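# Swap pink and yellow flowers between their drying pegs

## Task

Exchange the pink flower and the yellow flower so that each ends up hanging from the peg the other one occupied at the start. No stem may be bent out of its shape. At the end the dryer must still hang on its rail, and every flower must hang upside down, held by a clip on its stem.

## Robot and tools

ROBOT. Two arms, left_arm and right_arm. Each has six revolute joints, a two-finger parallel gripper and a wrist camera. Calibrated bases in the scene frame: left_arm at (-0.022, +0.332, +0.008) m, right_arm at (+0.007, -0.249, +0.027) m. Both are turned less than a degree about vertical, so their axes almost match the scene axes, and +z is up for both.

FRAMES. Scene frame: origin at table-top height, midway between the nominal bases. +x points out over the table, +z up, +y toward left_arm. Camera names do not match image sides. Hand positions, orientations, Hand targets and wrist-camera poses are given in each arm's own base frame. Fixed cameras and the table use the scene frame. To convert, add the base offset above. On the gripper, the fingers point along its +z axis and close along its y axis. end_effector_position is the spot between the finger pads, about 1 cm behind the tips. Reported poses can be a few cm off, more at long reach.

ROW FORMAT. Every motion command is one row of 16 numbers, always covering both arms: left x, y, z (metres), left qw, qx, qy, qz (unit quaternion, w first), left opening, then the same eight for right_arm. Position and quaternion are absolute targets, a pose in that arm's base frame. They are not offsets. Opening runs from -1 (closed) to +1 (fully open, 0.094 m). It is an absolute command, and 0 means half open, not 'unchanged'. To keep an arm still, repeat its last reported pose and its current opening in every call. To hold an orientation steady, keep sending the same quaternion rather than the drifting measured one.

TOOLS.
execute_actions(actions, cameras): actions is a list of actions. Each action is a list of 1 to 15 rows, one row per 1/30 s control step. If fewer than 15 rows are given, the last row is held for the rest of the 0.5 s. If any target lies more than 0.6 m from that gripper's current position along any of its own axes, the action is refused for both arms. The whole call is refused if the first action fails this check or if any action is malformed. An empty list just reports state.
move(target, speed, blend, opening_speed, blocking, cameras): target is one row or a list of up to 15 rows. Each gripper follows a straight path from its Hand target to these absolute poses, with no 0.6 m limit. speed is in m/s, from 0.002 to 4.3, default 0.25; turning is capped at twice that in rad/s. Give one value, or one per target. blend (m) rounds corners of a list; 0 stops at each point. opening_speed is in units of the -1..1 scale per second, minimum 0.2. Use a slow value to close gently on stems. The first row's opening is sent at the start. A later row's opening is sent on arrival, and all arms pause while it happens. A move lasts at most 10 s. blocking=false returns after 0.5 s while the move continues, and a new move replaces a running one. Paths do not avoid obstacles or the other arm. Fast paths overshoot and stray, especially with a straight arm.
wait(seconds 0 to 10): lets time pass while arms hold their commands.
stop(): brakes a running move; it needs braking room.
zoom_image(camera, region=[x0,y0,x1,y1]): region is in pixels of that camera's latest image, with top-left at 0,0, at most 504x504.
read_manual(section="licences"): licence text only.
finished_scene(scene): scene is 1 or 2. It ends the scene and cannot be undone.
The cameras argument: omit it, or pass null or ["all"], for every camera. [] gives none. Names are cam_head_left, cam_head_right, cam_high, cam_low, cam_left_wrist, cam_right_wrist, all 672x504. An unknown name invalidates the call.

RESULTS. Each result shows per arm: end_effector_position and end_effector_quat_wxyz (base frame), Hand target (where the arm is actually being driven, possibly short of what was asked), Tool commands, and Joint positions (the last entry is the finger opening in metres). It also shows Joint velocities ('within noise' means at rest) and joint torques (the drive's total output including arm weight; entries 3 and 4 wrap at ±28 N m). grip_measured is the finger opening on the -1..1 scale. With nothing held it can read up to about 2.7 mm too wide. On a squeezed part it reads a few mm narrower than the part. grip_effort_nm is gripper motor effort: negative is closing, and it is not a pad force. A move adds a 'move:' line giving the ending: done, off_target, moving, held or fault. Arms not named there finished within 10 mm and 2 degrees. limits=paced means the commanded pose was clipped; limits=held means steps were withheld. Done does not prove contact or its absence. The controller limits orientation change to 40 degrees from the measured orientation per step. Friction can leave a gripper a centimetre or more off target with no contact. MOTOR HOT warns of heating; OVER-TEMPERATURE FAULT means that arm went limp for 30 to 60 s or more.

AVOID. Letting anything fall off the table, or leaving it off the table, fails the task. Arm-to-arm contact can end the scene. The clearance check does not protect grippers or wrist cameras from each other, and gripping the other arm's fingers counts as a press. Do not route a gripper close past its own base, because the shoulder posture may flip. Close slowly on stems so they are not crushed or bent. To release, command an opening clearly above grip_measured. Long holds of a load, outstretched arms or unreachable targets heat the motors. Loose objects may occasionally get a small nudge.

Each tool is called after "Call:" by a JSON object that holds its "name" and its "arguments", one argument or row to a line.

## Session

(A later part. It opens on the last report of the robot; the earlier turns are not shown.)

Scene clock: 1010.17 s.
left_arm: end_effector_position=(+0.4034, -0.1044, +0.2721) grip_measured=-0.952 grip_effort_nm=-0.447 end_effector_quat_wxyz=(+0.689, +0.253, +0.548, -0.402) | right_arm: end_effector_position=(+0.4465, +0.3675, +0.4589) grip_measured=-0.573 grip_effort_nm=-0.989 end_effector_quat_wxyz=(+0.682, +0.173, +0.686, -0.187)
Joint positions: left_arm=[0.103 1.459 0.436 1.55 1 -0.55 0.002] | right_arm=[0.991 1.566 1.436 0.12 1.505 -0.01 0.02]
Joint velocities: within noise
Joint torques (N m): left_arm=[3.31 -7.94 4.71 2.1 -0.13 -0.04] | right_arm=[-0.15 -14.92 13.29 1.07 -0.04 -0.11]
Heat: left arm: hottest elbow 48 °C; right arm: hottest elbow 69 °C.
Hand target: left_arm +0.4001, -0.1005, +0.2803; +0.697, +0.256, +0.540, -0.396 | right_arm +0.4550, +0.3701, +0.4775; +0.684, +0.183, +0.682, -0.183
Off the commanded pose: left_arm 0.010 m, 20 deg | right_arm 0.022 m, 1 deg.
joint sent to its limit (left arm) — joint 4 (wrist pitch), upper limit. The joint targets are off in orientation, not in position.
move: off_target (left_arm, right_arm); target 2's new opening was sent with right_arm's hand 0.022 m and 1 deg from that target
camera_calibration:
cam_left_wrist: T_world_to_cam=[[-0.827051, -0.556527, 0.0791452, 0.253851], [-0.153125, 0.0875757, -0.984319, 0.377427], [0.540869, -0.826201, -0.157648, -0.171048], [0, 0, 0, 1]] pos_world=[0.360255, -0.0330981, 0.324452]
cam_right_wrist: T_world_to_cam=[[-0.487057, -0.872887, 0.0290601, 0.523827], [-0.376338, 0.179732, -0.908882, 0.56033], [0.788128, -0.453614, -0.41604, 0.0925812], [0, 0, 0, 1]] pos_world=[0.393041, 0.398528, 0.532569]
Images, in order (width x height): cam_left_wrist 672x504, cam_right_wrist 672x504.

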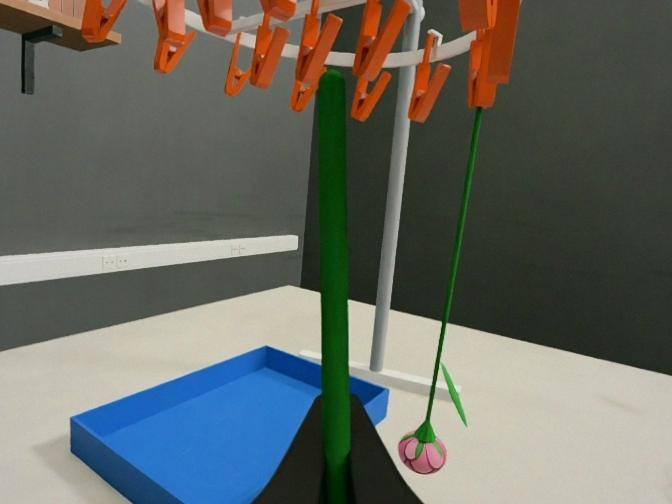

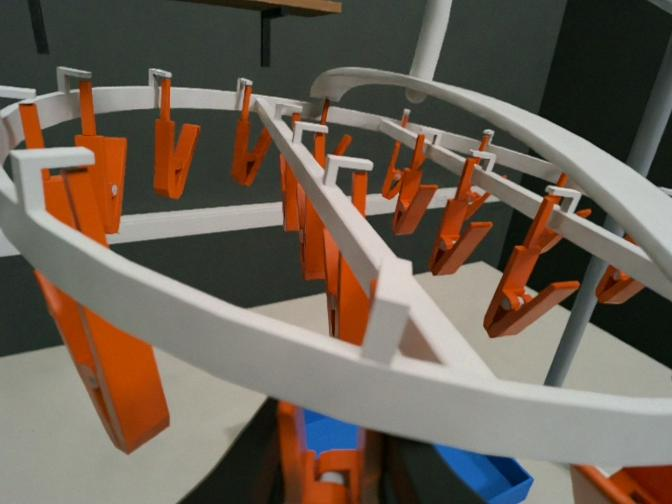

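Call:
{"name": "move", "arguments": {
  "target": [
    [0.43,-0.15,0.325,0.7446,0.2523,0.396,-0.4744,-0.96,0.456,0.371,0.478,0.683,0.183,0.683,-0.183,-0.62],
    [0.462,-0.20,0.342,0.7446,0.2523,0.396,-0.4744,-0.96,0.456,0.371,0.478,0.683,0.183,0.683,-0.183,-0.62]
  ],
  "speed": 0.08,
  "blend": 0.02,
  "cameras": ["cam_right_wrist","cam_left_wrist"]
}}

Scene clock: 1020.50 s.
left_arm: end_effector_position=(+0.4541, -0.1944, +0.3277) grip_measured=-0.952 grip_effort_nm=-0.452 end_effector_quat_wxyz=(+0.716, +0.244, +0.474, -0.451) | right_arm: end_effector_position=(+0.4465, +0.3675, +0.4589) grip_measured=-0.575 grip_effort_nm=-1.033 end_effector_quat_wxyz=(+0.682, +0.173, +0.686, -0.187)
Joint positions: left_arm=[-0.16 1.559 0.652 1.55 0.767 -0.568 0.002] | right_arm=[0.991 1.566 1.436 0.12 1.505 -0.011 0.02]
Joint velocities: within noise
Joint torques (N m): left_arm=[1.85 -7.77 8.62 2.04 -0.31 0.18] | right_arm=[-0.15 -14.68 13.27 1.11 -0.04 -0.1]
Heat: left arm: hottest elbow 49 °C; right arm: hottest elbow 72 °C.
Hand target: left_arm +0.4611, -0.1999, +0.3423; +0.728, +0.255, +0.453, -0.447 | right_arm +0.4550, +0.3701, +0.4775; +0.684, +0.183, +0.682, -0.183
Off the commanded pose: left_arm 0.017 m, 10 deg | right_arm 0.022 m, 1 deg.
joint sent to its limit (left arm) — joint 4 (wrist pitch), upper limit. The joint targets are off in orientation, not in position.
move: off_target (left_arm, right_arm)
camera_calibration:
cam_left_wrist: T_world_to_cam=[[-0.872761, -0.483233, 0.0690991, 0.279593], [-0.054286, -0.0445948, -0.997529, 0.381538], [0.48512, -0.874356, 0.0126878, -0.303967], [0, 0, 0, 1]] pos_world=[0.412191, -0.113653, 0.365133]
cam_right_wrist: T_world_to_cam=[[-0.486989, -0.872912, 0.0294231, 0.523705], [-0.376502, 0.179412, -0.908877, 0.560502], [0.788091, -0.453691, -0.416025, 0.0926642], [0, 0, 0, 1]] pos_world=[0.393041, 0.398628, 0.532569]
Images, in order (width x height): cam_left_wrist 672x504, cam_right_wrist 672x504.

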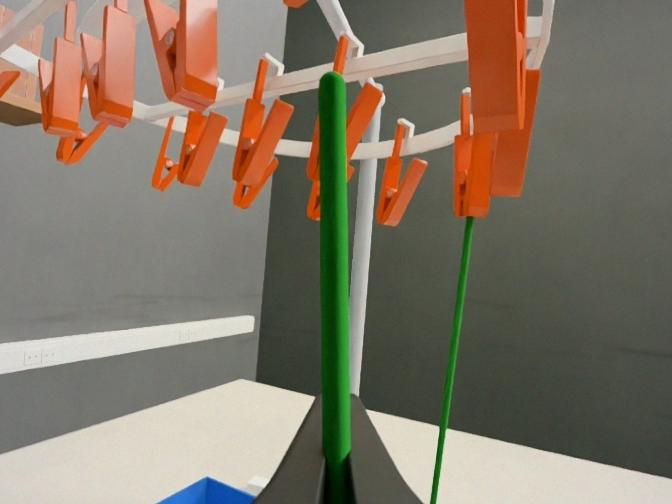

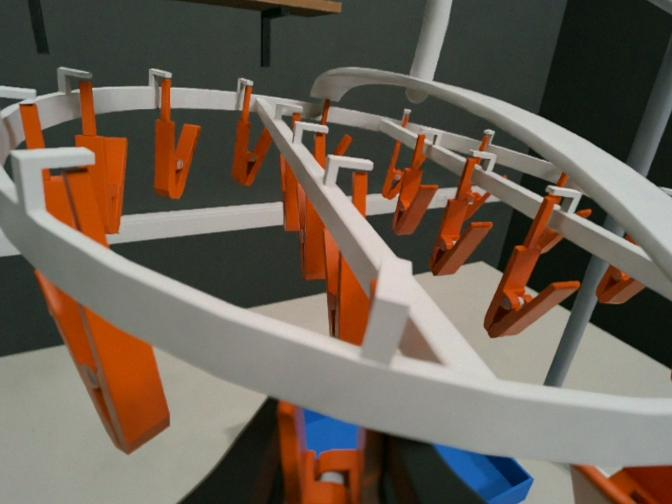

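Call:
{"name": "move", "arguments": {
  "target": [0.487,-0.209,0.352,0.7446,0.2523,0.396,-0.4744,-0.96,0.456,0.371,0.478,0.683,0.183,0.683,-0.183,-0.62],
  "speed": 0.05,
  "cameras": ["cam_left_wrist","cam_high"]
}}

Call:
{"name": "zoom_image", "arguments": {
  "camera": "cam_left_wrist",
  "region": [220, 0, 460, 200]
}}

Scene clock: 1037.07 s.
left_arm: end_effector_position=(+0.4801, -0.2020, +0.3375) grip_measured=-0.952 grip_effort_nm=-0.447 end_effector_quat_wxyz=(+0.724, +0.247, +0.460, -0.450) | right_arm: end_effector_position=(+0.4465, +0.3675, +0.4589) grip_measured=-0.575 grip_effort_nm=-1.028 end_effector_quat_wxyz=(+0.682, +0.173, +0.686, -0.187)
Joint positions: left_arm=[-0.169 1.615 0.742 1.55 0.757 -0.567 0.002] | right_arm=[0.991 1.566 1.436 0.12 1.505 -0.011 0.02]
Joint velocities: within noise
Joint torques (N m): left_arm=[1.67 -8.7 8.91 1.99 -0.33 -0.03] | right_arm=[-0.21 -14.68 13.26 1.05 -0.05 -0.12]
Heat: left arm: hottest elbow 50 °C; right arm: hottest elbow 75 °C.
Hand target: left_arm +0.4861, -0.2089, +0.3521; +0.733, +0.254, +0.440, -0.453 | right_arm +0.4550, +0.3701, +0.4775; +0.684, +0.183, +0.682, -0.183
Off the commanded pose: left_arm 0.018 m, 8 deg | right_arm 0.022 m, 1 deg.
joint sent to its limit (left arm) — joint 4 (wrist pitch), upper limit. The joint targets are off in orientation, not in position.
move: off_target (left_arm, right_arm)
camera_calibration:
cam_left_wrist: T_world_to_cam=[[-0.874867, -0.482167, 0.0460686, 0.307025], [-0.0218497, -0.0557284, -0.998207, 0.374819], [0.48387, -0.874305, 0.0382198, -0.331333], [0, 0, 0, 1]] pos_world=[0.437117, -0.120761, 0.372666]
Images, in order (width x height): cam_high 672x504, cam_left_wrist 672x504.

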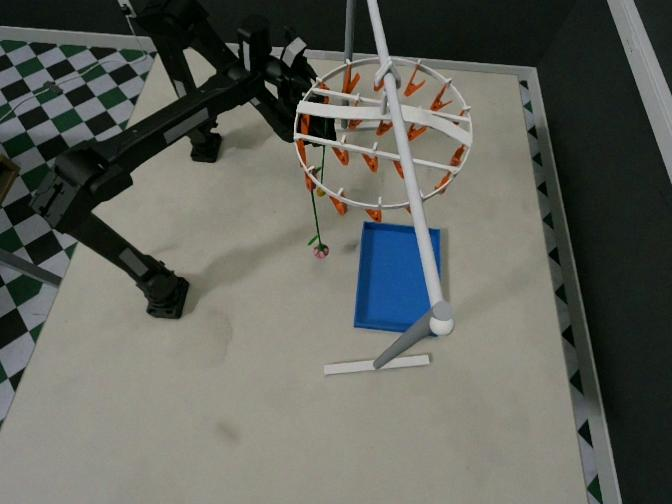

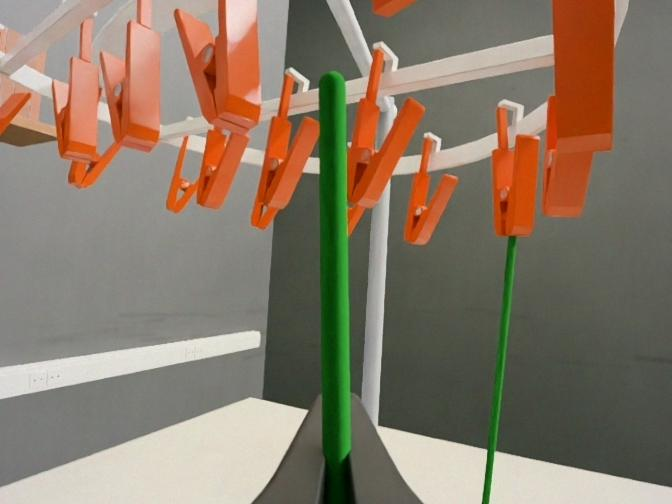

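Scaled by 2.100 from the camera's 672x504 image, which has a finer 960x720 frame.

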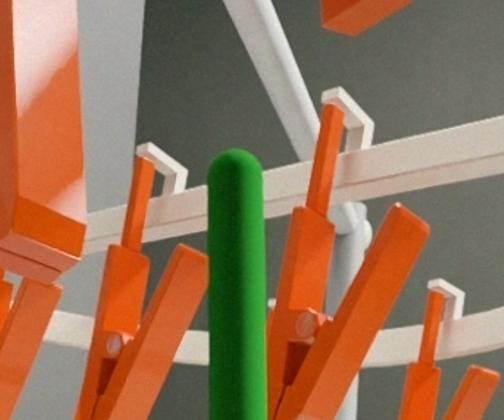

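Call:
{"name": "move", "arguments": {
  "target": [0.481,-0.213,0.364,0.7446,0.2523,0.396,-0.4744,-0.96,0.456,0.371,0.478,0.683,0.183,0.683,-0.183,-0.62],
  "speed": 0.04,
  "cameras": ["cam_left_wrist"]
}}

Call:
{"name": "zoom_image", "arguments": {
  "camera": "cam_left_wrist",
  "region": [270, 0, 470, 160]
}}

Scene clock: 1044.00 s.
left_arm: end_effector_position=(+0.4789, -0.2067, +0.3385) grip_measured=-0.952 grip_effort_nm=-0.447 end_effector_quat_wxyz=(+0.723, +0.244, +0.459, -0.456) | right_arm: end_effector_position=(+0.4465, +0.3675, +0.4589) grip_measured=-0.575 grip_effort_nm=-1.028 end_effector_quat_wxyz=(+0.682, +0.173, +0.686, -0.187)
Joint positions: left_arm=[-0.181 1.615 0.742 1.55 0.747 -0.574 0.002] | right_arm=[0.991 1.566 1.436 0.12 1.505 -0.011 0.02]
Joint velocities: within noise
Joint torques (N m): left_arm=[1.61 -10.4 8.87 2 -0.33 -0.03] | right_arm=[-0.21 -14.74 13.27 1.06 -0.05 -0.11]
Heat: left arm: hottest elbow 51 °C; right arm: hottest elbow 76 °C.
Hand target: left_arm +0.4797, -0.2127, +0.3641; +0.735, +0.254, +0.430, -0.458 | right_arm +0.4550, +0.3701, +0.4775; +0.684, +0.183, +0.682, -0.183
Off the commanded pose: left_arm 0.026 m, 8 deg | right_arm 0.022 m, 1 deg.
joint sent to its limit (left arm) — joint 4 (wrist pitch), upper limit. The joint targets are off in orientation, not in position.
move: off_target (left_arm, right_arm)
camera_calibration:
cam_left_wrist: T_world_to_cam=[[-0.878127, -0.475153, 0.0558737, 0.30332], [-0.0281849, -0.0652055, -0.997474, 0.376391], [0.477596, -0.877484, 0.0438666, -0.334505], [0, 0, 0, 1]] pos_world=[0.43672, -0.124856, 0.373166]
Images, in order (width x height): cam_left_wrist 672x504.

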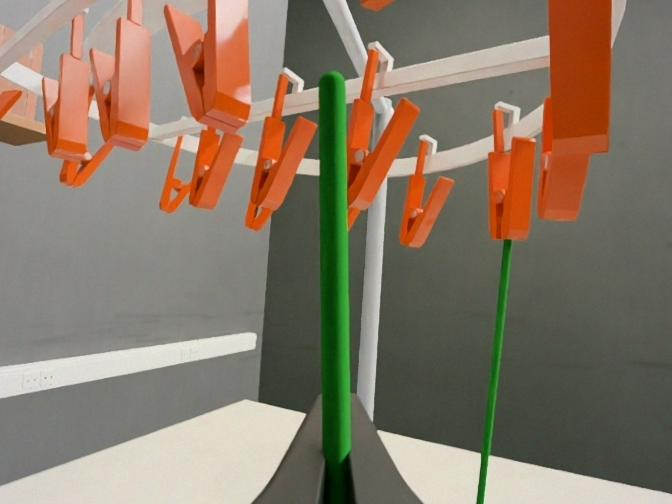

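Scaled by 2.520 from the camera's 672x504 image, which has a finer 960x720 frame.

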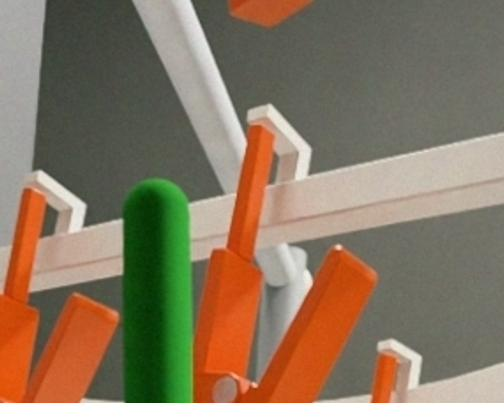

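Call:
{"name": "move", "arguments": {
  "target": [0.483,-0.214,0.378,0.7446,0.2523,0.396,-0.4744,-0.96,0.456,0.371,0.478,0.683,0.183,0.683,-0.183,-0.62],
  "speed": 0.04,
  "cameras": ["cam_left_wrist","cam_head_right"]
}}

Call:
{"name": "zoom_image", "arguments": {
  "camera": "cam_left_wrist",
  "region": [270, 0, 470, 160]
}}

Scene clock: 1047.00 s.
left_arm: end_effector_position=(+0.4828, -0.2079, +0.3486) grip_measured=-0.952 grip_effort_nm=-0.442 end_effector_quat_wxyz=(+0.724, +0.242, +0.451, -0.461) | right_arm: end_effector_position=(+0.4465, +0.3675, +0.4589) grip_measured=-0.575 grip_effort_nm=-1.033 end_effector_quat_wxyz=(+0.682, +0.173, +0.686, -0.187)
Joint positions: left_arm=[-0.183 1.615 0.766 1.55 0.742 -0.594 0.002] | right_arm=[0.991 1.566 1.436 0.12 1.505 -0.011 0.02]
Joint velocities: within noise
Joint torques (N m): left_arm=[2.08 -11.11 9.02 1.98 -0.34 -0.08] | right_arm=[-0.15 -14.86 13.26 1.1 -0.05 -0.11]
Heat: left arm: hottest elbow 51 °C; right arm: hottest elbow 77 °C.
Hand target: left_arm +0.4815, -0.2135, +0.3780; +0.739, +0.253, +0.419, -0.463 | right_arm +0.4550, +0.3701, +0.4775; +0.684, +0.183, +0.682, -0.183
Off the commanded pose: left_arm 0.030 m, 7 deg | right_arm 0.022 m, 1 deg.
joint sent to its limit (left arm) — joint 4 (wrist pitch), upper limit. The joint targets are off in orientation, not in position.
move: off_target (left_arm, right_arm)
camera_calibration:
cam_left_wrist: T_world_to_cam=[[-0.882261, -0.467327, 0.0567599, 0.308962], [-0.021243, -0.0809264, -0.996494, 0.379439], [0.470282, -0.880373, 0.0614707, -0.341048], [0, 0, 0, 1]] pos_world=[0.441035, -0.125157, 0.381536]
Images, in order (width x height): cam_head_right 672x504, cam_left_wrist 672x504.

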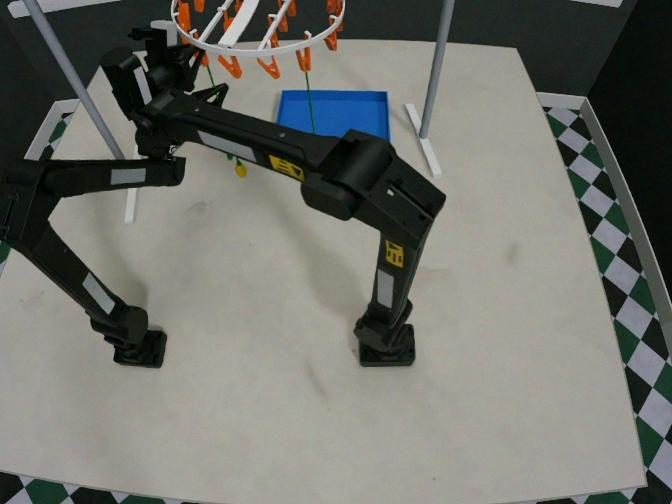

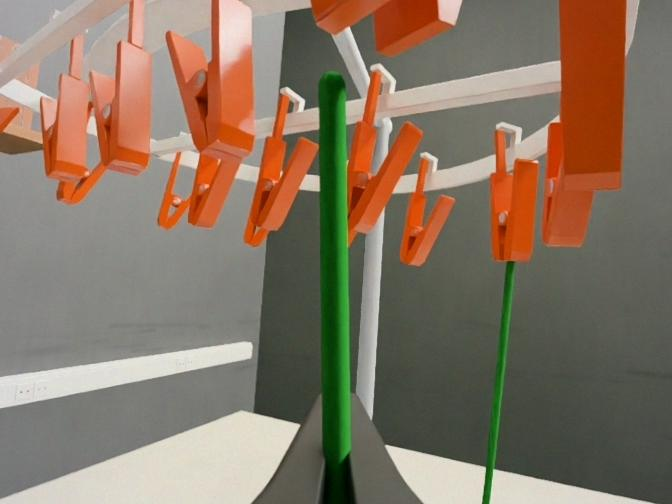

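Scaled by 2.520 from the camera's 672x504 image, which has a finer 960x720 frame.

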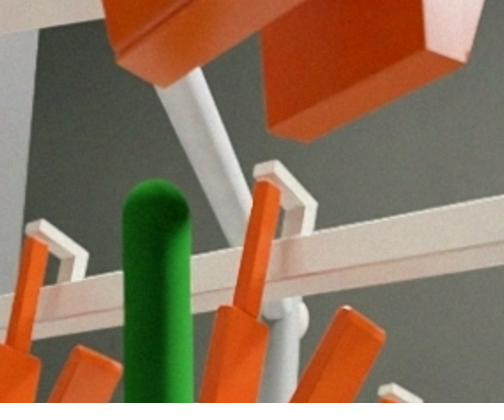

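Call:
{"name": "zoom_image", "arguments": {
  "camera": "cam_left_wrist",
  "region": [300, 0, 480, 80]
}}

Call:
{"name": "zoom_image", "arguments": {
  "camera": "cam_high",
  "region": [280, 60, 400, 200]
}}

Call:
{"name": "zoom_image", "arguments": {
  "camera": "cam_head_right",
  "region": [140, 0, 300, 120]
}}

Scaled by 2.800 from the camera's 672x504 image, which has a finer 960x720 frame.

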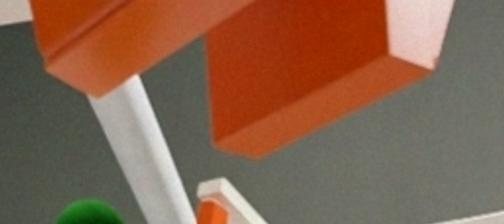

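This scene's latest camera images include none from cam_high. They are from: cam_head_right, cam_left_wrist. cam_high's image comes with the result of a call that names it in "cameras".

Scaled by 3.150 from the camera's 672x504 image, which has a finer 960x720 frame.

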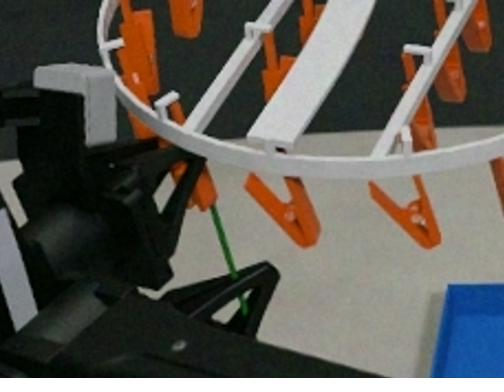

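Call:
{"name": "move", "arguments": {
  "target": [0.472,-0.219,0.380,0.7446,0.2523,0.396,-0.4744,-0.96,0.456,0.371,0.478,0.683,0.183,0.683,-0.183,-0.62],
  "speed": 0.04,
  "cameras": ["cam_left_wrist"]
}}

Call:
{"name": "zoom_image", "arguments": {
  "camera": "cam_left_wrist",
  "region": [260, 0, 440, 140]
}}

Scene clock: 1063.63 s.
left_arm: end_effector_position=(+0.4782, -0.2137, +0.3559) grip_measured=-0.952 grip_effort_nm=-0.447 end_effector_quat_wxyz=(+0.727, +0.241, +0.444, -0.465) | right_arm: end_effector_position=(+0.4465, +0.3675, +0.4589) grip_measured=-0.575 grip_effort_nm=-1.028 end_effector_quat_wxyz=(+0.682, +0.173, +0.686, -0.187)
Joint positions: left_arm=[-0.199 1.602 0.767 1.55 0.728 -0.595 0.002] | right_arm=[0.991 1.566 1.436 0.12 1.505 -0.011 0.02]
Joint velocities: within noise
Joint torques (N m): left_arm=[1.61 -11.58 7.58 1.95 -0.29 0.06] | right_arm=[-0.15 -14.86 13.26 1.11 -0.04 -0.09]
Heat: left arm: hottest elbow 52 °C; right arm: hottest elbow 78 °C.
Hand target: left_arm +0.4714, -0.2188, +0.3800; +0.739, +0.253, +0.416, -0.465 | right_arm +0.4550, +0.3701, +0.4775; +0.684, +0.183, +0.682, -0.183
Off the commanded pose: left_arm 0.025 m, 6 deg | right_arm 0.022 m, 1 deg.
joint sent to its limit (left arm) — joint 4 (wrist pitch), upper limit. The joint targets are off in orientation, not in position.
move: off_target (left_arm, right_arm)
camera_calibration:
cam_left_wrist: T_world_to_cam=[[-0.885843, -0.460913, 0.0533036, 0.305977], [-0.0117366, -0.0925863, -0.995635, 0.378871], [0.463836, -0.882602, 0.0766074, -0.347227], [0, 0, 0, 1]] pos_world=[0.43655, -0.130356, 0.387507]
Images, in order (width x height): cam_left_wrist 672x504.

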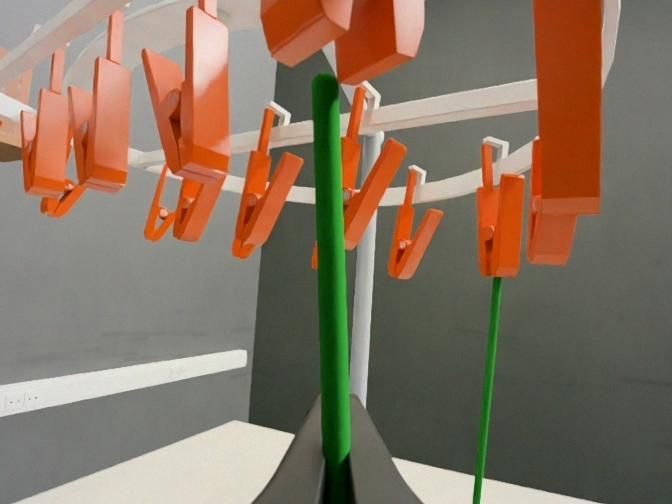

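Scaled by 2.800 from the camera's 672x504 image, which has a finer 960x720 frame.

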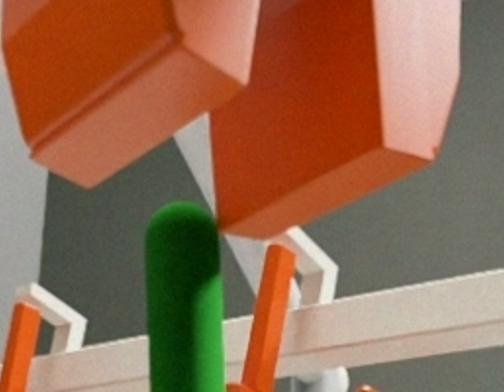

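Call:
{"name": "move", "arguments": {
  "target": [0.468,-0.219,0.352,0.7446,0.2523,0.396,-0.4744,-0.96,0.456,0.371,0.478,0.683,0.183,0.683,-0.183,-0.62],
  "speed": 0.04,
  "cameras": ["cam_left_wrist"]
}}

Call:
{"name": "zoom_image", "arguments": {
  "camera": "cam_left_wrist",
  "region": [260, 0, 440, 140]
}}

Scene clock: 1075.57 s.
left_arm: end_effector_position=(+0.4743, -0.2143, +0.3469) grip_measured=-0.952 grip_effort_nm=-0.442 end_effector_quat_wxyz=(+0.728, +0.246, +0.449, -0.456) | right_arm: end_effector_position=(+0.4465, +0.3675, +0.4589) grip_measured=-0.575 grip_effort_nm=-1.033 end_effector_quat_wxyz=(+0.682, +0.173, +0.686, -0.187)
Joint positions: left_arm=[-0.202 1.602 0.745 1.55 0.728 -0.563 0.002] | right_arm=[0.991 1.566 1.436 0.12 1.505 -0.012 0.02]
Joint velocities: within noise
Joint torques (N m): left_arm=[1.67 -10.17 5.71 2 -0.16 0.15] | right_arm=[-0.26 -14.68 13.27 1.13 -0.04 -0.1]
Heat: left arm: hottest elbow 52 °C; right arm: hottest elbow 79 °C.
Hand target: left_arm +0.4681, -0.2192, +0.3524; +0.733, +0.254, +0.437, -0.455 | right_arm +0.4550, +0.3700, +0.4775; +0.684, +0.183, +0.682, -0.183
Off the commanded pose: left_arm 0.009 m, 7 deg | right_arm 0.022 m, 1 deg.
joint sent to its limit (left arm) — joint 4 (wrist pitch), upper limit. The joint targets are off in orientation, not in position.
move: off_target (left_arm, right_arm)
camera_calibration:
cam_left_wrist: T_world_to_cam=[[-0.879781, -0.47351, 0.0421053, 0.301131], [-0.00747466, -0.0747823, -0.997172, 0.372196], [0.47532, -0.877608, 0.0622527, -0.344669], [0, 0, 0, 1]] pos_world=[0.431539, -0.132062, 0.379921]
Images, in order (width x height): cam_left_wrist 672x504.

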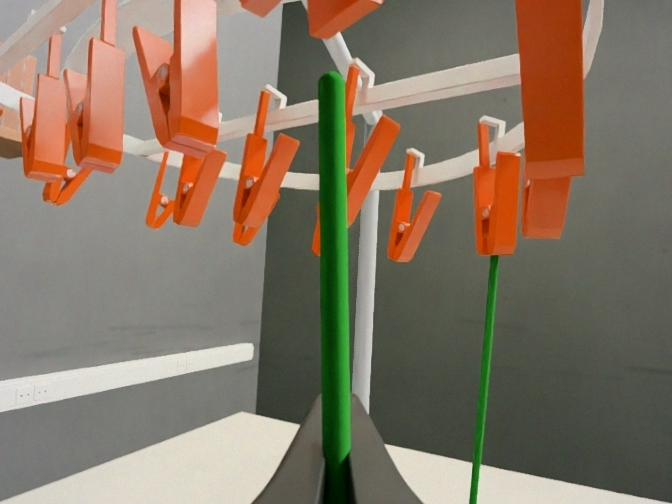

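Scaled by 2.800 from the camera's 672x504 image, which has a finer 960x720 frame.

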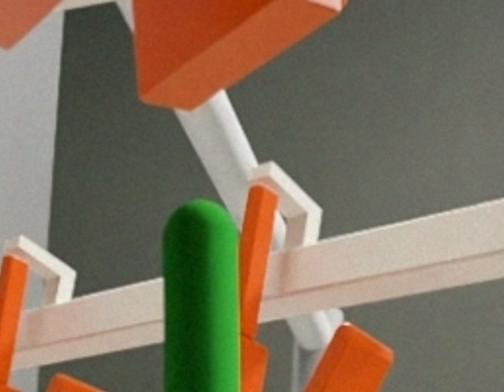

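Call:
{"name": "move", "arguments": {
  "target": [0.470,-0.2105,0.362,0.7446,0.2523,0.396,-0.4744,-0.96,0.456,0.371,0.478,0.683,0.183,0.683,-0.183,-0.62],
  "speed": 0.04,
  "cameras": ["cam_left_wrist"]
}}

Call:
{"name": "zoom_image", "arguments": {
  "camera": "cam_left_wrist",
  "region": [240, 0, 420, 140]
}}

Scene clock: 1086.17 s.
left_arm: end_effector_position=(+0.4727, -0.2157, +0.3458) grip_measured=-0.952 grip_effort_nm=-0.442 end_effector_quat_wxyz=(+0.724, +0.250, +0.450, -0.459) | right_arm: end_effector_position=(+0.4465, +0.3675, +0.4589) grip_measured=-0.575 grip_effort_nm=-1.043 end_effector_quat_wxyz=(+0.682, +0.173, +0.686, -0.187)
Joint positions: left_arm=[-0.202 1.602 0.744 1.55 0.741 -0.567 0.002] | right_arm=[0.991 1.566 1.436 0.12 1.505 -0.012 0.02]
Joint velocities: within noise
Joint torques (N m): left_arm=[3.19 -11.16 6.58 1.99 -0.11 -0.04] | right_arm=[-0.44 -14.8 13.27 1.17 -0.04 -0.11]
Heat: left arm: hottest elbow 51 °C; right arm: hottest elbow 80 °C.
Hand target: left_arm +0.4698, -0.2108, +0.3621; +0.735, +0.254, +0.433, -0.456 | right_arm +0.4550, +0.3700, +0.4775; +0.684, +0.183, +0.682, -0.183
Off the commanded pose: left_arm 0.017 m, 7 deg | right_arm 0.022 m, 1 deg.
joint sent to its limit (left arm) — joint 4 (wrist pitch), upper limit. The joint targets are off in orientation, not in position.
move: off_target (left_arm, right_arm)
camera_calibration:
cam_left_wrist: T_world_to_cam=[[-0.885455, -0.462941, 0.0406803, 0.304606], [-0.0102803, -0.0680027, -0.997632, 0.37391], [0.464611, -0.883777, 0.0554542, -0.338974], [0, 0, 0, 1]] pos_world=[0.431051, -0.133136, 0.379431]
Images, in order (width x height): cam_left_wrist 672x504.

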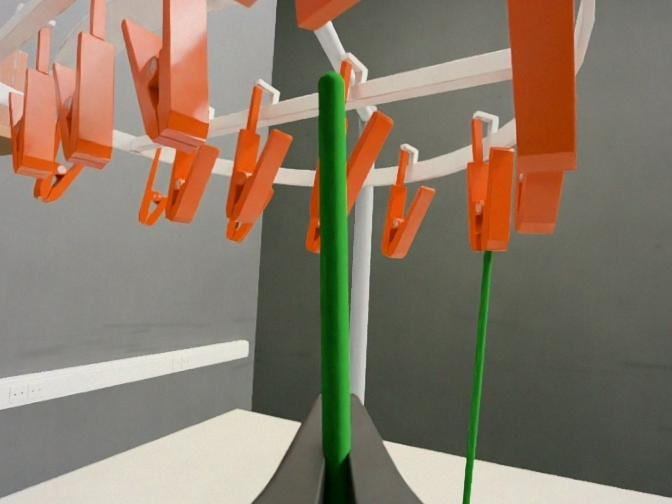

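Scaled by 2.800 from the camera's 672x504 image, which has a finer 960x720 frame.

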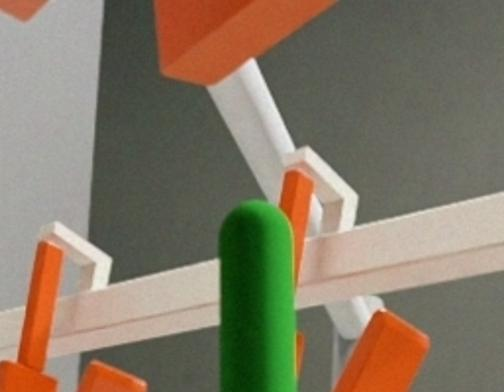

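Call:
{"name": "move", "arguments": {
  "target": [0.476,-0.200,0.372,0.7446,0.2523,0.396,-0.4744,-0.96,0.456,0.371,0.478,0.683,0.183,0.683,-0.183,-0.62],
  "speed": 0.04,
  "cameras": ["cam_left_wrist"]
}}

Call:
{"name": "zoom_image", "arguments": {
  "camera": "cam_left_wrist",
  "region": [240, 0, 420, 140]
}}

Scene clock: 1092.17 s.
left_arm: end_effector_position=(+0.4752, -0.2059, +0.3462) grip_measured=-0.952 grip_effort_nm=-0.447 end_effector_quat_wxyz=(+0.719, +0.246, +0.455, -0.464) | right_arm: end_effector_position=(+0.4465, +0.3675, +0.4589) grip_measured=-0.575 grip_effort_nm=-1.033 end_effector_quat_wxyz=(+0.682, +0.173, +0.686, -0.187)
Joint positions: left_arm=[-0.177 1.599 0.744 1.55 0.759 -0.598 0.002] | right_arm=[0.991 1.566 1.436 0.12 1.505 -0.012 0.02]
Joint velocities: within noise
Joint torques (N m): left_arm=[3.43 -11.28 8.05 1.98 -0.12 -0.04] | right_arm=[-0.21 -14.62 13.23 1.11 -0.04 -0.1]
Heat: left arm: hottest elbow 51 °C; right arm: hottest elbow 80 °C.
Hand target: left_arm +0.4751, -0.2002, +0.3720; +0.736, +0.254, +0.430, -0.457 | right_arm +0.4550, +0.3700, +0.4775; +0.684, +0.183, +0.682, -0.183
Off the commanded pose: left_arm 0.027 m, 8 deg | right_arm 0.022 m, 1 deg.
joint sent to its limit (left arm) — joint 4 (wrist pitch), upper limit. The joint targets are off in orientation, not in position.
move: off_target (left_arm, right_arm)
camera_calibration:
cam_left_wrist: T_world_to_cam=[[-0.886225, -0.459531, 0.0586314, 0.306178], [-0.0292282, -0.0708466, -0.997059, 0.383122], [0.462333, -0.885332, 0.0493547, -0.328547], [0, 0, 0, 1]] pos_world=[0.434438, -0.123032, 0.380259]
Images, in order (width x height): cam_left_wrist 672x504.

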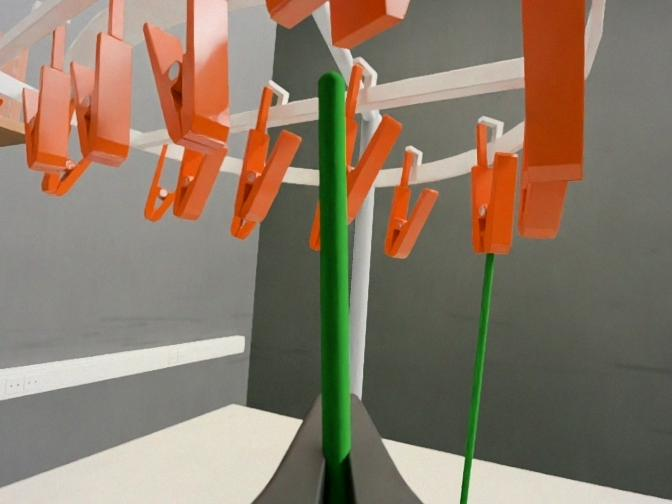

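Scaled by 2.800 from the camera's 672x504 image, which has a finer 960x720 frame.

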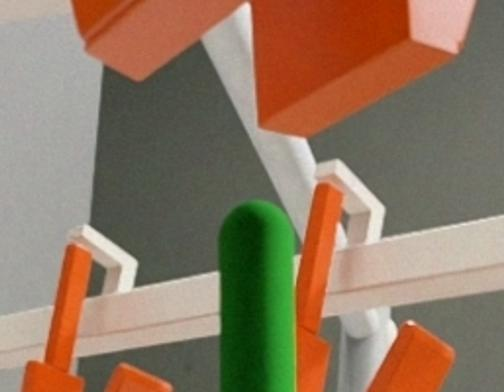

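Call:
{"name": "move", "arguments": {
  "target": [0.472,-0.199,0.382,0.7446,0.2523,0.396,-0.4744,-0.96,0.456,0.371,0.478,0.683,0.183,0.683,-0.183,-0.62],
  "speed": 0.04,
  "cameras": ["cam_left_wrist"]
}}

Call:
{"name": "zoom_image", "arguments": {
  "camera": "cam_left_wrist",
  "region": [250, 0, 430, 140]
}}

Scene clock: 1097.90 s.
left_arm: end_effector_position=(+0.4713, -0.2050, +0.3549) grip_measured=-0.952 grip_effort_nm=-0.447 end_effector_quat_wxyz=(+0.720, +0.245, +0.450, -0.467) | right_arm: end_effector_position=(+0.4465, +0.3675, +0.4589) grip_measured=-0.575 grip_effort_nm=-1.028 end_effector_quat_wxyz=(+0.682, +0.173, +0.686, -0.187)
Joint positions: left_arm=[-0.177 1.581 0.744 1.55 0.759 -0.613 0.002] | right_arm=[0.991 1.566 1.436 0.12 1.505 -0.012 0.02]
Joint velocities: within noise
Joint torques (N m): left_arm=[3.14 -11.11 8.27 1.94 -0.21 -0.05] | right_arm=[-0.15 -14.86 13.29 1.14 -0.03 -0.1]
Heat: left arm: hottest elbow 51 °C; right arm: hottest elbow 80 °C.
Hand target: left_arm +0.4710, -0.1991, +0.3819; +0.738, +0.253, +0.424, -0.461 | right_arm +0.4550, +0.3700, +0.4775; +0.684, +0.183, +0.682, -0.183
Off the commanded pose: left_arm 0.028 m, 7 deg | right_arm 0.022 m, 1 deg.
joint sent to its limit (left arm) — joint 4 (wrist pitch), upper limit. The joint targets are off in orientation, not in position.
move: off_target (left_arm, right_arm)
camera_calibration:
cam_left_wrist: T_world_to_cam=[[-0.889815, -0.452691, 0.0574389, 0.306029], [-0.0235911, -0.0800696, -0.99651, 0.38711], [0.45571, -0.888065, 0.0605677, -0.32786], [0, 0, 0, 1]] pos_world=[0.430851, -0.121629, 0.388039]
Images, in order (width x height): cam_left_wrist 672x504.

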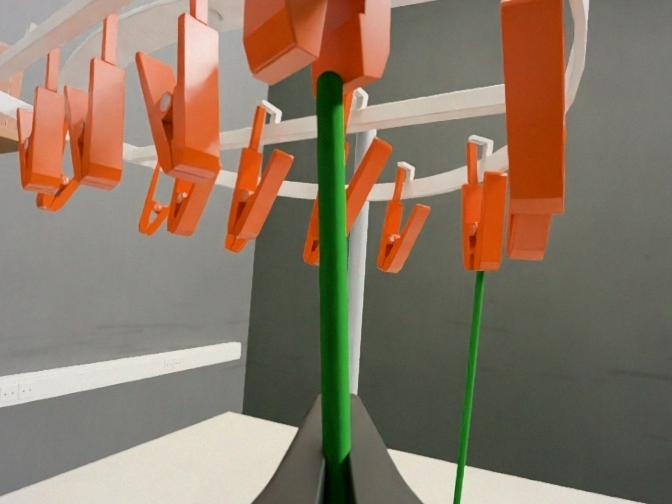

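Scaled by 2.800 from the camera's 672x504 image, which has a finer 960x720 frame.

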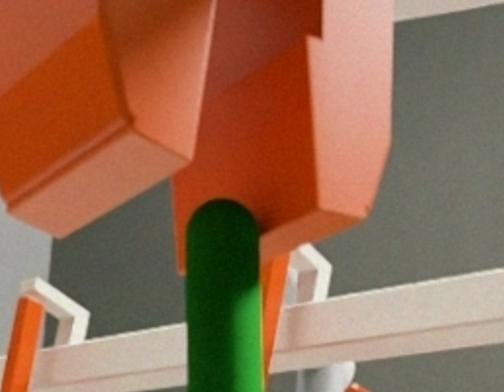

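Call:
{"name": "move", "arguments": {
  "target": [0.476,-0.1965,0.387,0.7446,0.2523,0.396,-0.4744,-0.96,0.456,0.371,0.478,0.683,0.183,0.683,-0.183,-0.62],
  "speed": 0.04,
  "cameras": ["cam_left_wrist"]
}}

Call:
{"name": "zoom_image", "arguments": {
  "camera": "cam_left_wrist",
  "region": [250, 0, 430, 140]
}}

Scene clock: 1105.57 s.
left_arm: end_effector_position=(+0.4721, -0.2019, +0.3555) grip_measured=-0.952 grip_effort_nm=-0.447 end_effector_quat_wxyz=(+0.719, +0.242, +0.452, -0.469) | right_arm: end_effector_position=(+0.4465, +0.3675, +0.4589) grip_measured=-0.575 grip_effort_nm=-1.033 end_effector_quat_wxyz=(+0.682, +0.173, +0.686, -0.187)
Joint positions: left_arm=[-0.17 1.579 0.744 1.55 0.761 -0.626 0.002] | right_arm=[0.991 1.566 1.436 0.12 1.505 -0.012 0.02]
Joint velocities: within noise
Joint torques (N m): left_arm=[3.43 -10.87 9.31 1.94 -0.13 -0.05] | right_arm=[-0.26 -14.62 13.23 1.13 -0.04 -0.12]
Heat: left arm: hottest elbow 51 °C; right arm: hottest elbow 80 °C.
Hand target: left_arm +0.4744, -0.1965, +0.3868; +0.739, +0.253, +0.421, -0.462 | right_arm +0.4550, +0.3700, +0.4775; +0.684, +0.183, +0.682, -0.183
Off the commanded pose: left_arm 0.032 m, 7 deg | right_arm 0.022 m, 1 deg.
joint sent to its limit (left arm) — joint 4 (wrist pitch), upper limit. The joint targets are off in orientation, not in position.
move: off_target (left_arm, right_arm)
camera_calibration:
cam_left_wrist: T_world_to_cam=[[-0.889356, -0.452368, 0.0664061, 0.30491], [-0.0313977, -0.0844713, -0.995931, 0.390535], [0.456137, -0.887822, 0.0609217, -0.325801], [0, 0, 0, 1]] pos_world=[0.432045, -0.118332, 0.388547]
Images, in order (width x height): cam_left_wrist 672x504.

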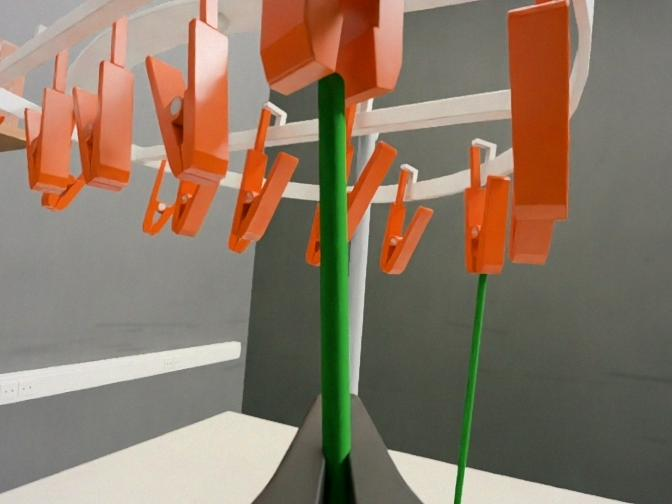

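Scaled by 2.800 from the camera's 672x504 image, which has a finer 960x720 frame.

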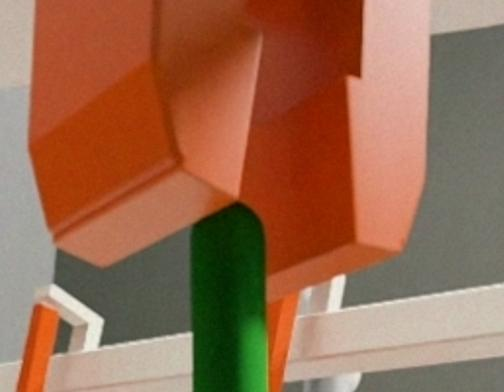

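Call:
{"name": "move", "arguments": {
  "target": [0.476,-0.1965,0.402,0.7446,0.2523,0.396,-0.4744,-0.96,0.456,0.371,0.478,0.683,0.183,0.683,-0.183,-0.62],
  "speed": 0.05,
  "cameras": ["cam_left_wrist"]
}}

Call:
{"name": "zoom_image", "arguments": {
  "camera": "cam_left_wrist",
  "region": [250, 0, 430, 140]
}}

Scene clock: 1109.37 s.
left_arm: end_effector_position=(+0.4735, -0.2020, +0.3699) grip_measured=-0.952 grip_effort_nm=-0.447 end_effector_quat_wxyz=(+0.722, +0.243, +0.441, -0.475) | right_arm: end_effector_position=(+0.4465, +0.3675, +0.4589) grip_measured=-0.575 grip_effort_nm=-1.038 end_effector_quat_wxyz=(+0.682, +0.173, +0.686, -0.187)
Joint positions: left_arm=[-0.17 1.57 0.768 1.55 0.761 -0.649 0.002] | right_arm=[0.991 1.566 1.436 0.12 1.505 -0.012 0.02]
Joint velocities: within noise
Joint torques (N m): left_arm=[3.31 -11.05 9.36 1.89 -0.27 -0.05] | right_arm=[-0.32 -14.8 13.27 1.09 -0.04 -0.1]
Heat: left arm: hottest elbow 52 °C; right arm: hottest elbow 80 °C.
Hand target: left_arm +0.4744, -0.1964, +0.4017; +0.742, +0.252, +0.410, -0.467 | right_arm +0.4550, +0.3700, +0.4775; +0.684, +0.183, +0.682, -0.183
Off the commanded pose: left_arm 0.033 m, 6 deg | right_arm 0.022 m, 1 deg.
joint sent to its limit (left arm) — joint 4 (wrist pitch), upper limit. The joint targets still meet the commanded pose.
move: off_target (left_arm, right_arm)
camera_calibration:
cam_left_wrist: T_world_to_cam=[[-0.895262, -0.441585, 0.0592351, 0.312686], [-0.0169763, -0.0990457, -0.994938, 0.394699], [0.445216, -0.891736, 0.0811754, -0.330477], [0, 0, 0, 1]] pos_world=[0.43377, -0.117527, 0.401005]
Images, in order (width x height): cam_left_wrist 672x504.

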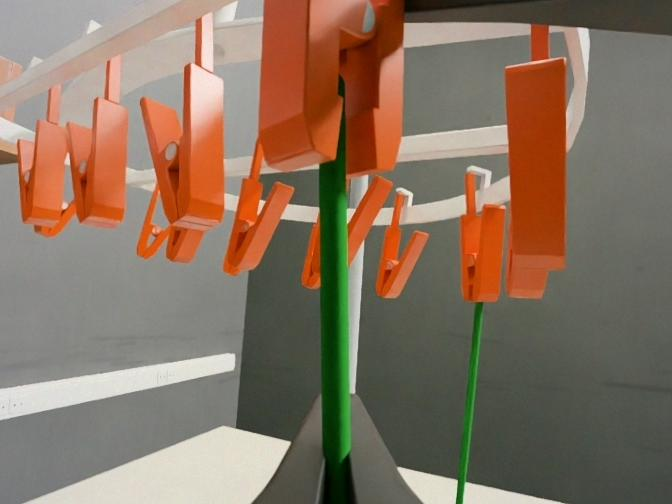

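Scaled by 2.800 from the camera's 672x504 image, which has a finer 960x720 frame.

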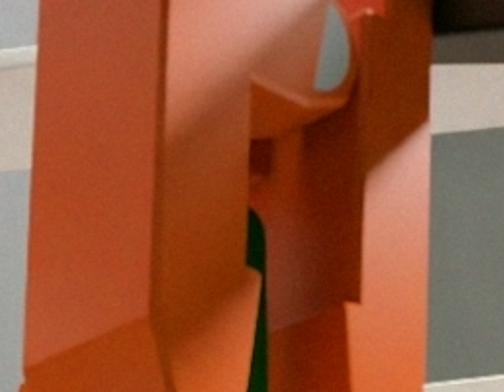

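Call:
{"name": "move", "arguments": {
  "target": [0.476,-0.1965,0.402,0.7446,0.2523,0.396,-0.4744,-0.96,0.456,0.371,0.478,0.683,0.183,0.683,-0.183,0.0],
  "opening_speed": 0.3,
  "cameras": ["cam_left_wrist","cam_right_wrist"]
}}

Call:
{"name": "zoom_image", "arguments": {
  "camera": "cam_left_wrist",
  "region": [240, 0, 440, 200]
}}

Scene clock: 1114.17 s.
left_arm: end_effector_position=(+0.4733, -0.2019, +0.3704) grip_measured=-0.952 grip_effort_nm=-0.442 end_effector_quat_wxyz=(+0.722, +0.243, +0.441, -0.475) | right_arm: end_effector_position=(+0.4470, +0.3683, +0.4575) grip_measured=-0.002 grip_effort_nm=0.076 end_effector_quat_wxyz=(+0.681, +0.172, +0.686, -0.188)
Joint positions: left_arm=[-0.17 1.569 0.769 1.55 0.761 -0.65 0.002] | right_arm=[0.991 1.569 1.436 0.12 1.505 -0.012 0.047]
Joint velocities: within noise
Joint torques (N m): left_arm=[3.31 -10.99 9.36 1.89 -0.27 -0.05] | right_arm=[-0.09 -15.09 13.29 1.09 -0.02 -0.11]
Heat: left arm: hottest elbow 53 °C; right arm: hottest elbow 80 °C.
Hand target: left_arm +0.4744, -0.1964, +0.4018; +0.742, +0.252, +0.410, -0.467 | right_arm +0.4549, +0.3700, +0.4775; +0.684, +0.183, +0.682, -0.183
Off the commanded pose: left_arm 0.032 m, 6 deg | right_arm 0.023 m, 1 deg.
joint sent to its limit (left arm) — joint 4 (wrist pitch), upper limit. The joint targets still meet the commanded pose.
move: off_target (left_arm, right_arm)
camera_calibration:
cam_left_wrist: T_world_to_cam=[[-0.895518, -0.44106, 0.0592737, 0.312769], [-0.0167565, -0.0996789, -0.994879, 0.39501], [0.44471, -0.891925, 0.0818737, -0.330466], [0, 0, 0, 1]] pos_world=[0.433671, -0.117427, 0.401504]
cam_right_wrist: T_world_to_cam=[[-0.486574, -0.87302, 0.0328899, 0.522862], [-0.37828, 0.176599, -0.90869, 0.561022], [0.787496, -0.454587, -0.416175, 0.09269], [0, 0, 0, 1]] pos_world=[0.393642, 0.399529, 0.531173]
Images, in order (width x height): cam_left_wrist 672x504, cam_right_wrist 672x504.

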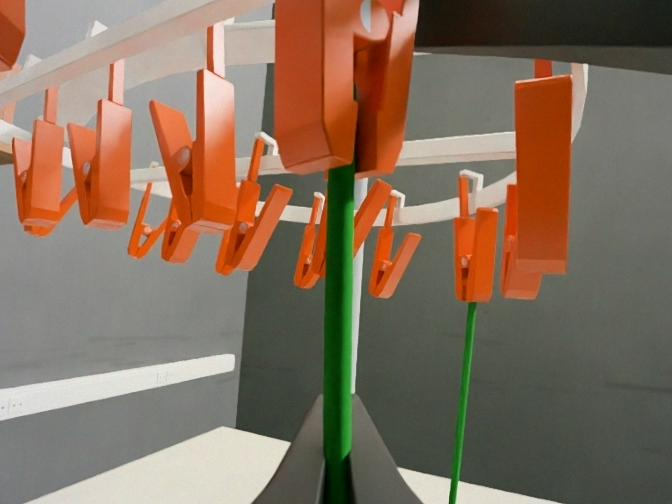

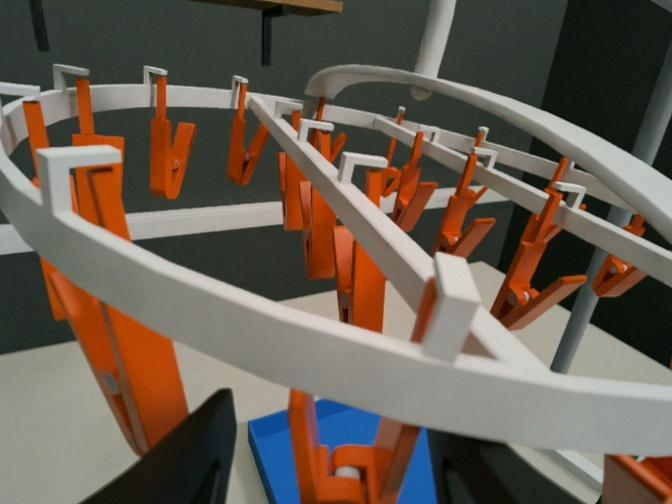

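Scaled by 2.520 from the camera's 672x504 image, which has a finer 960x720 frame.

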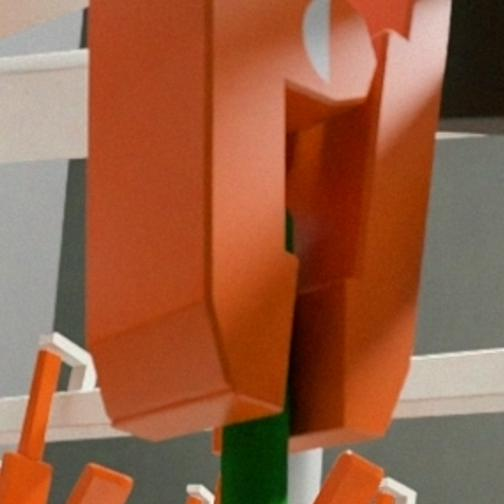

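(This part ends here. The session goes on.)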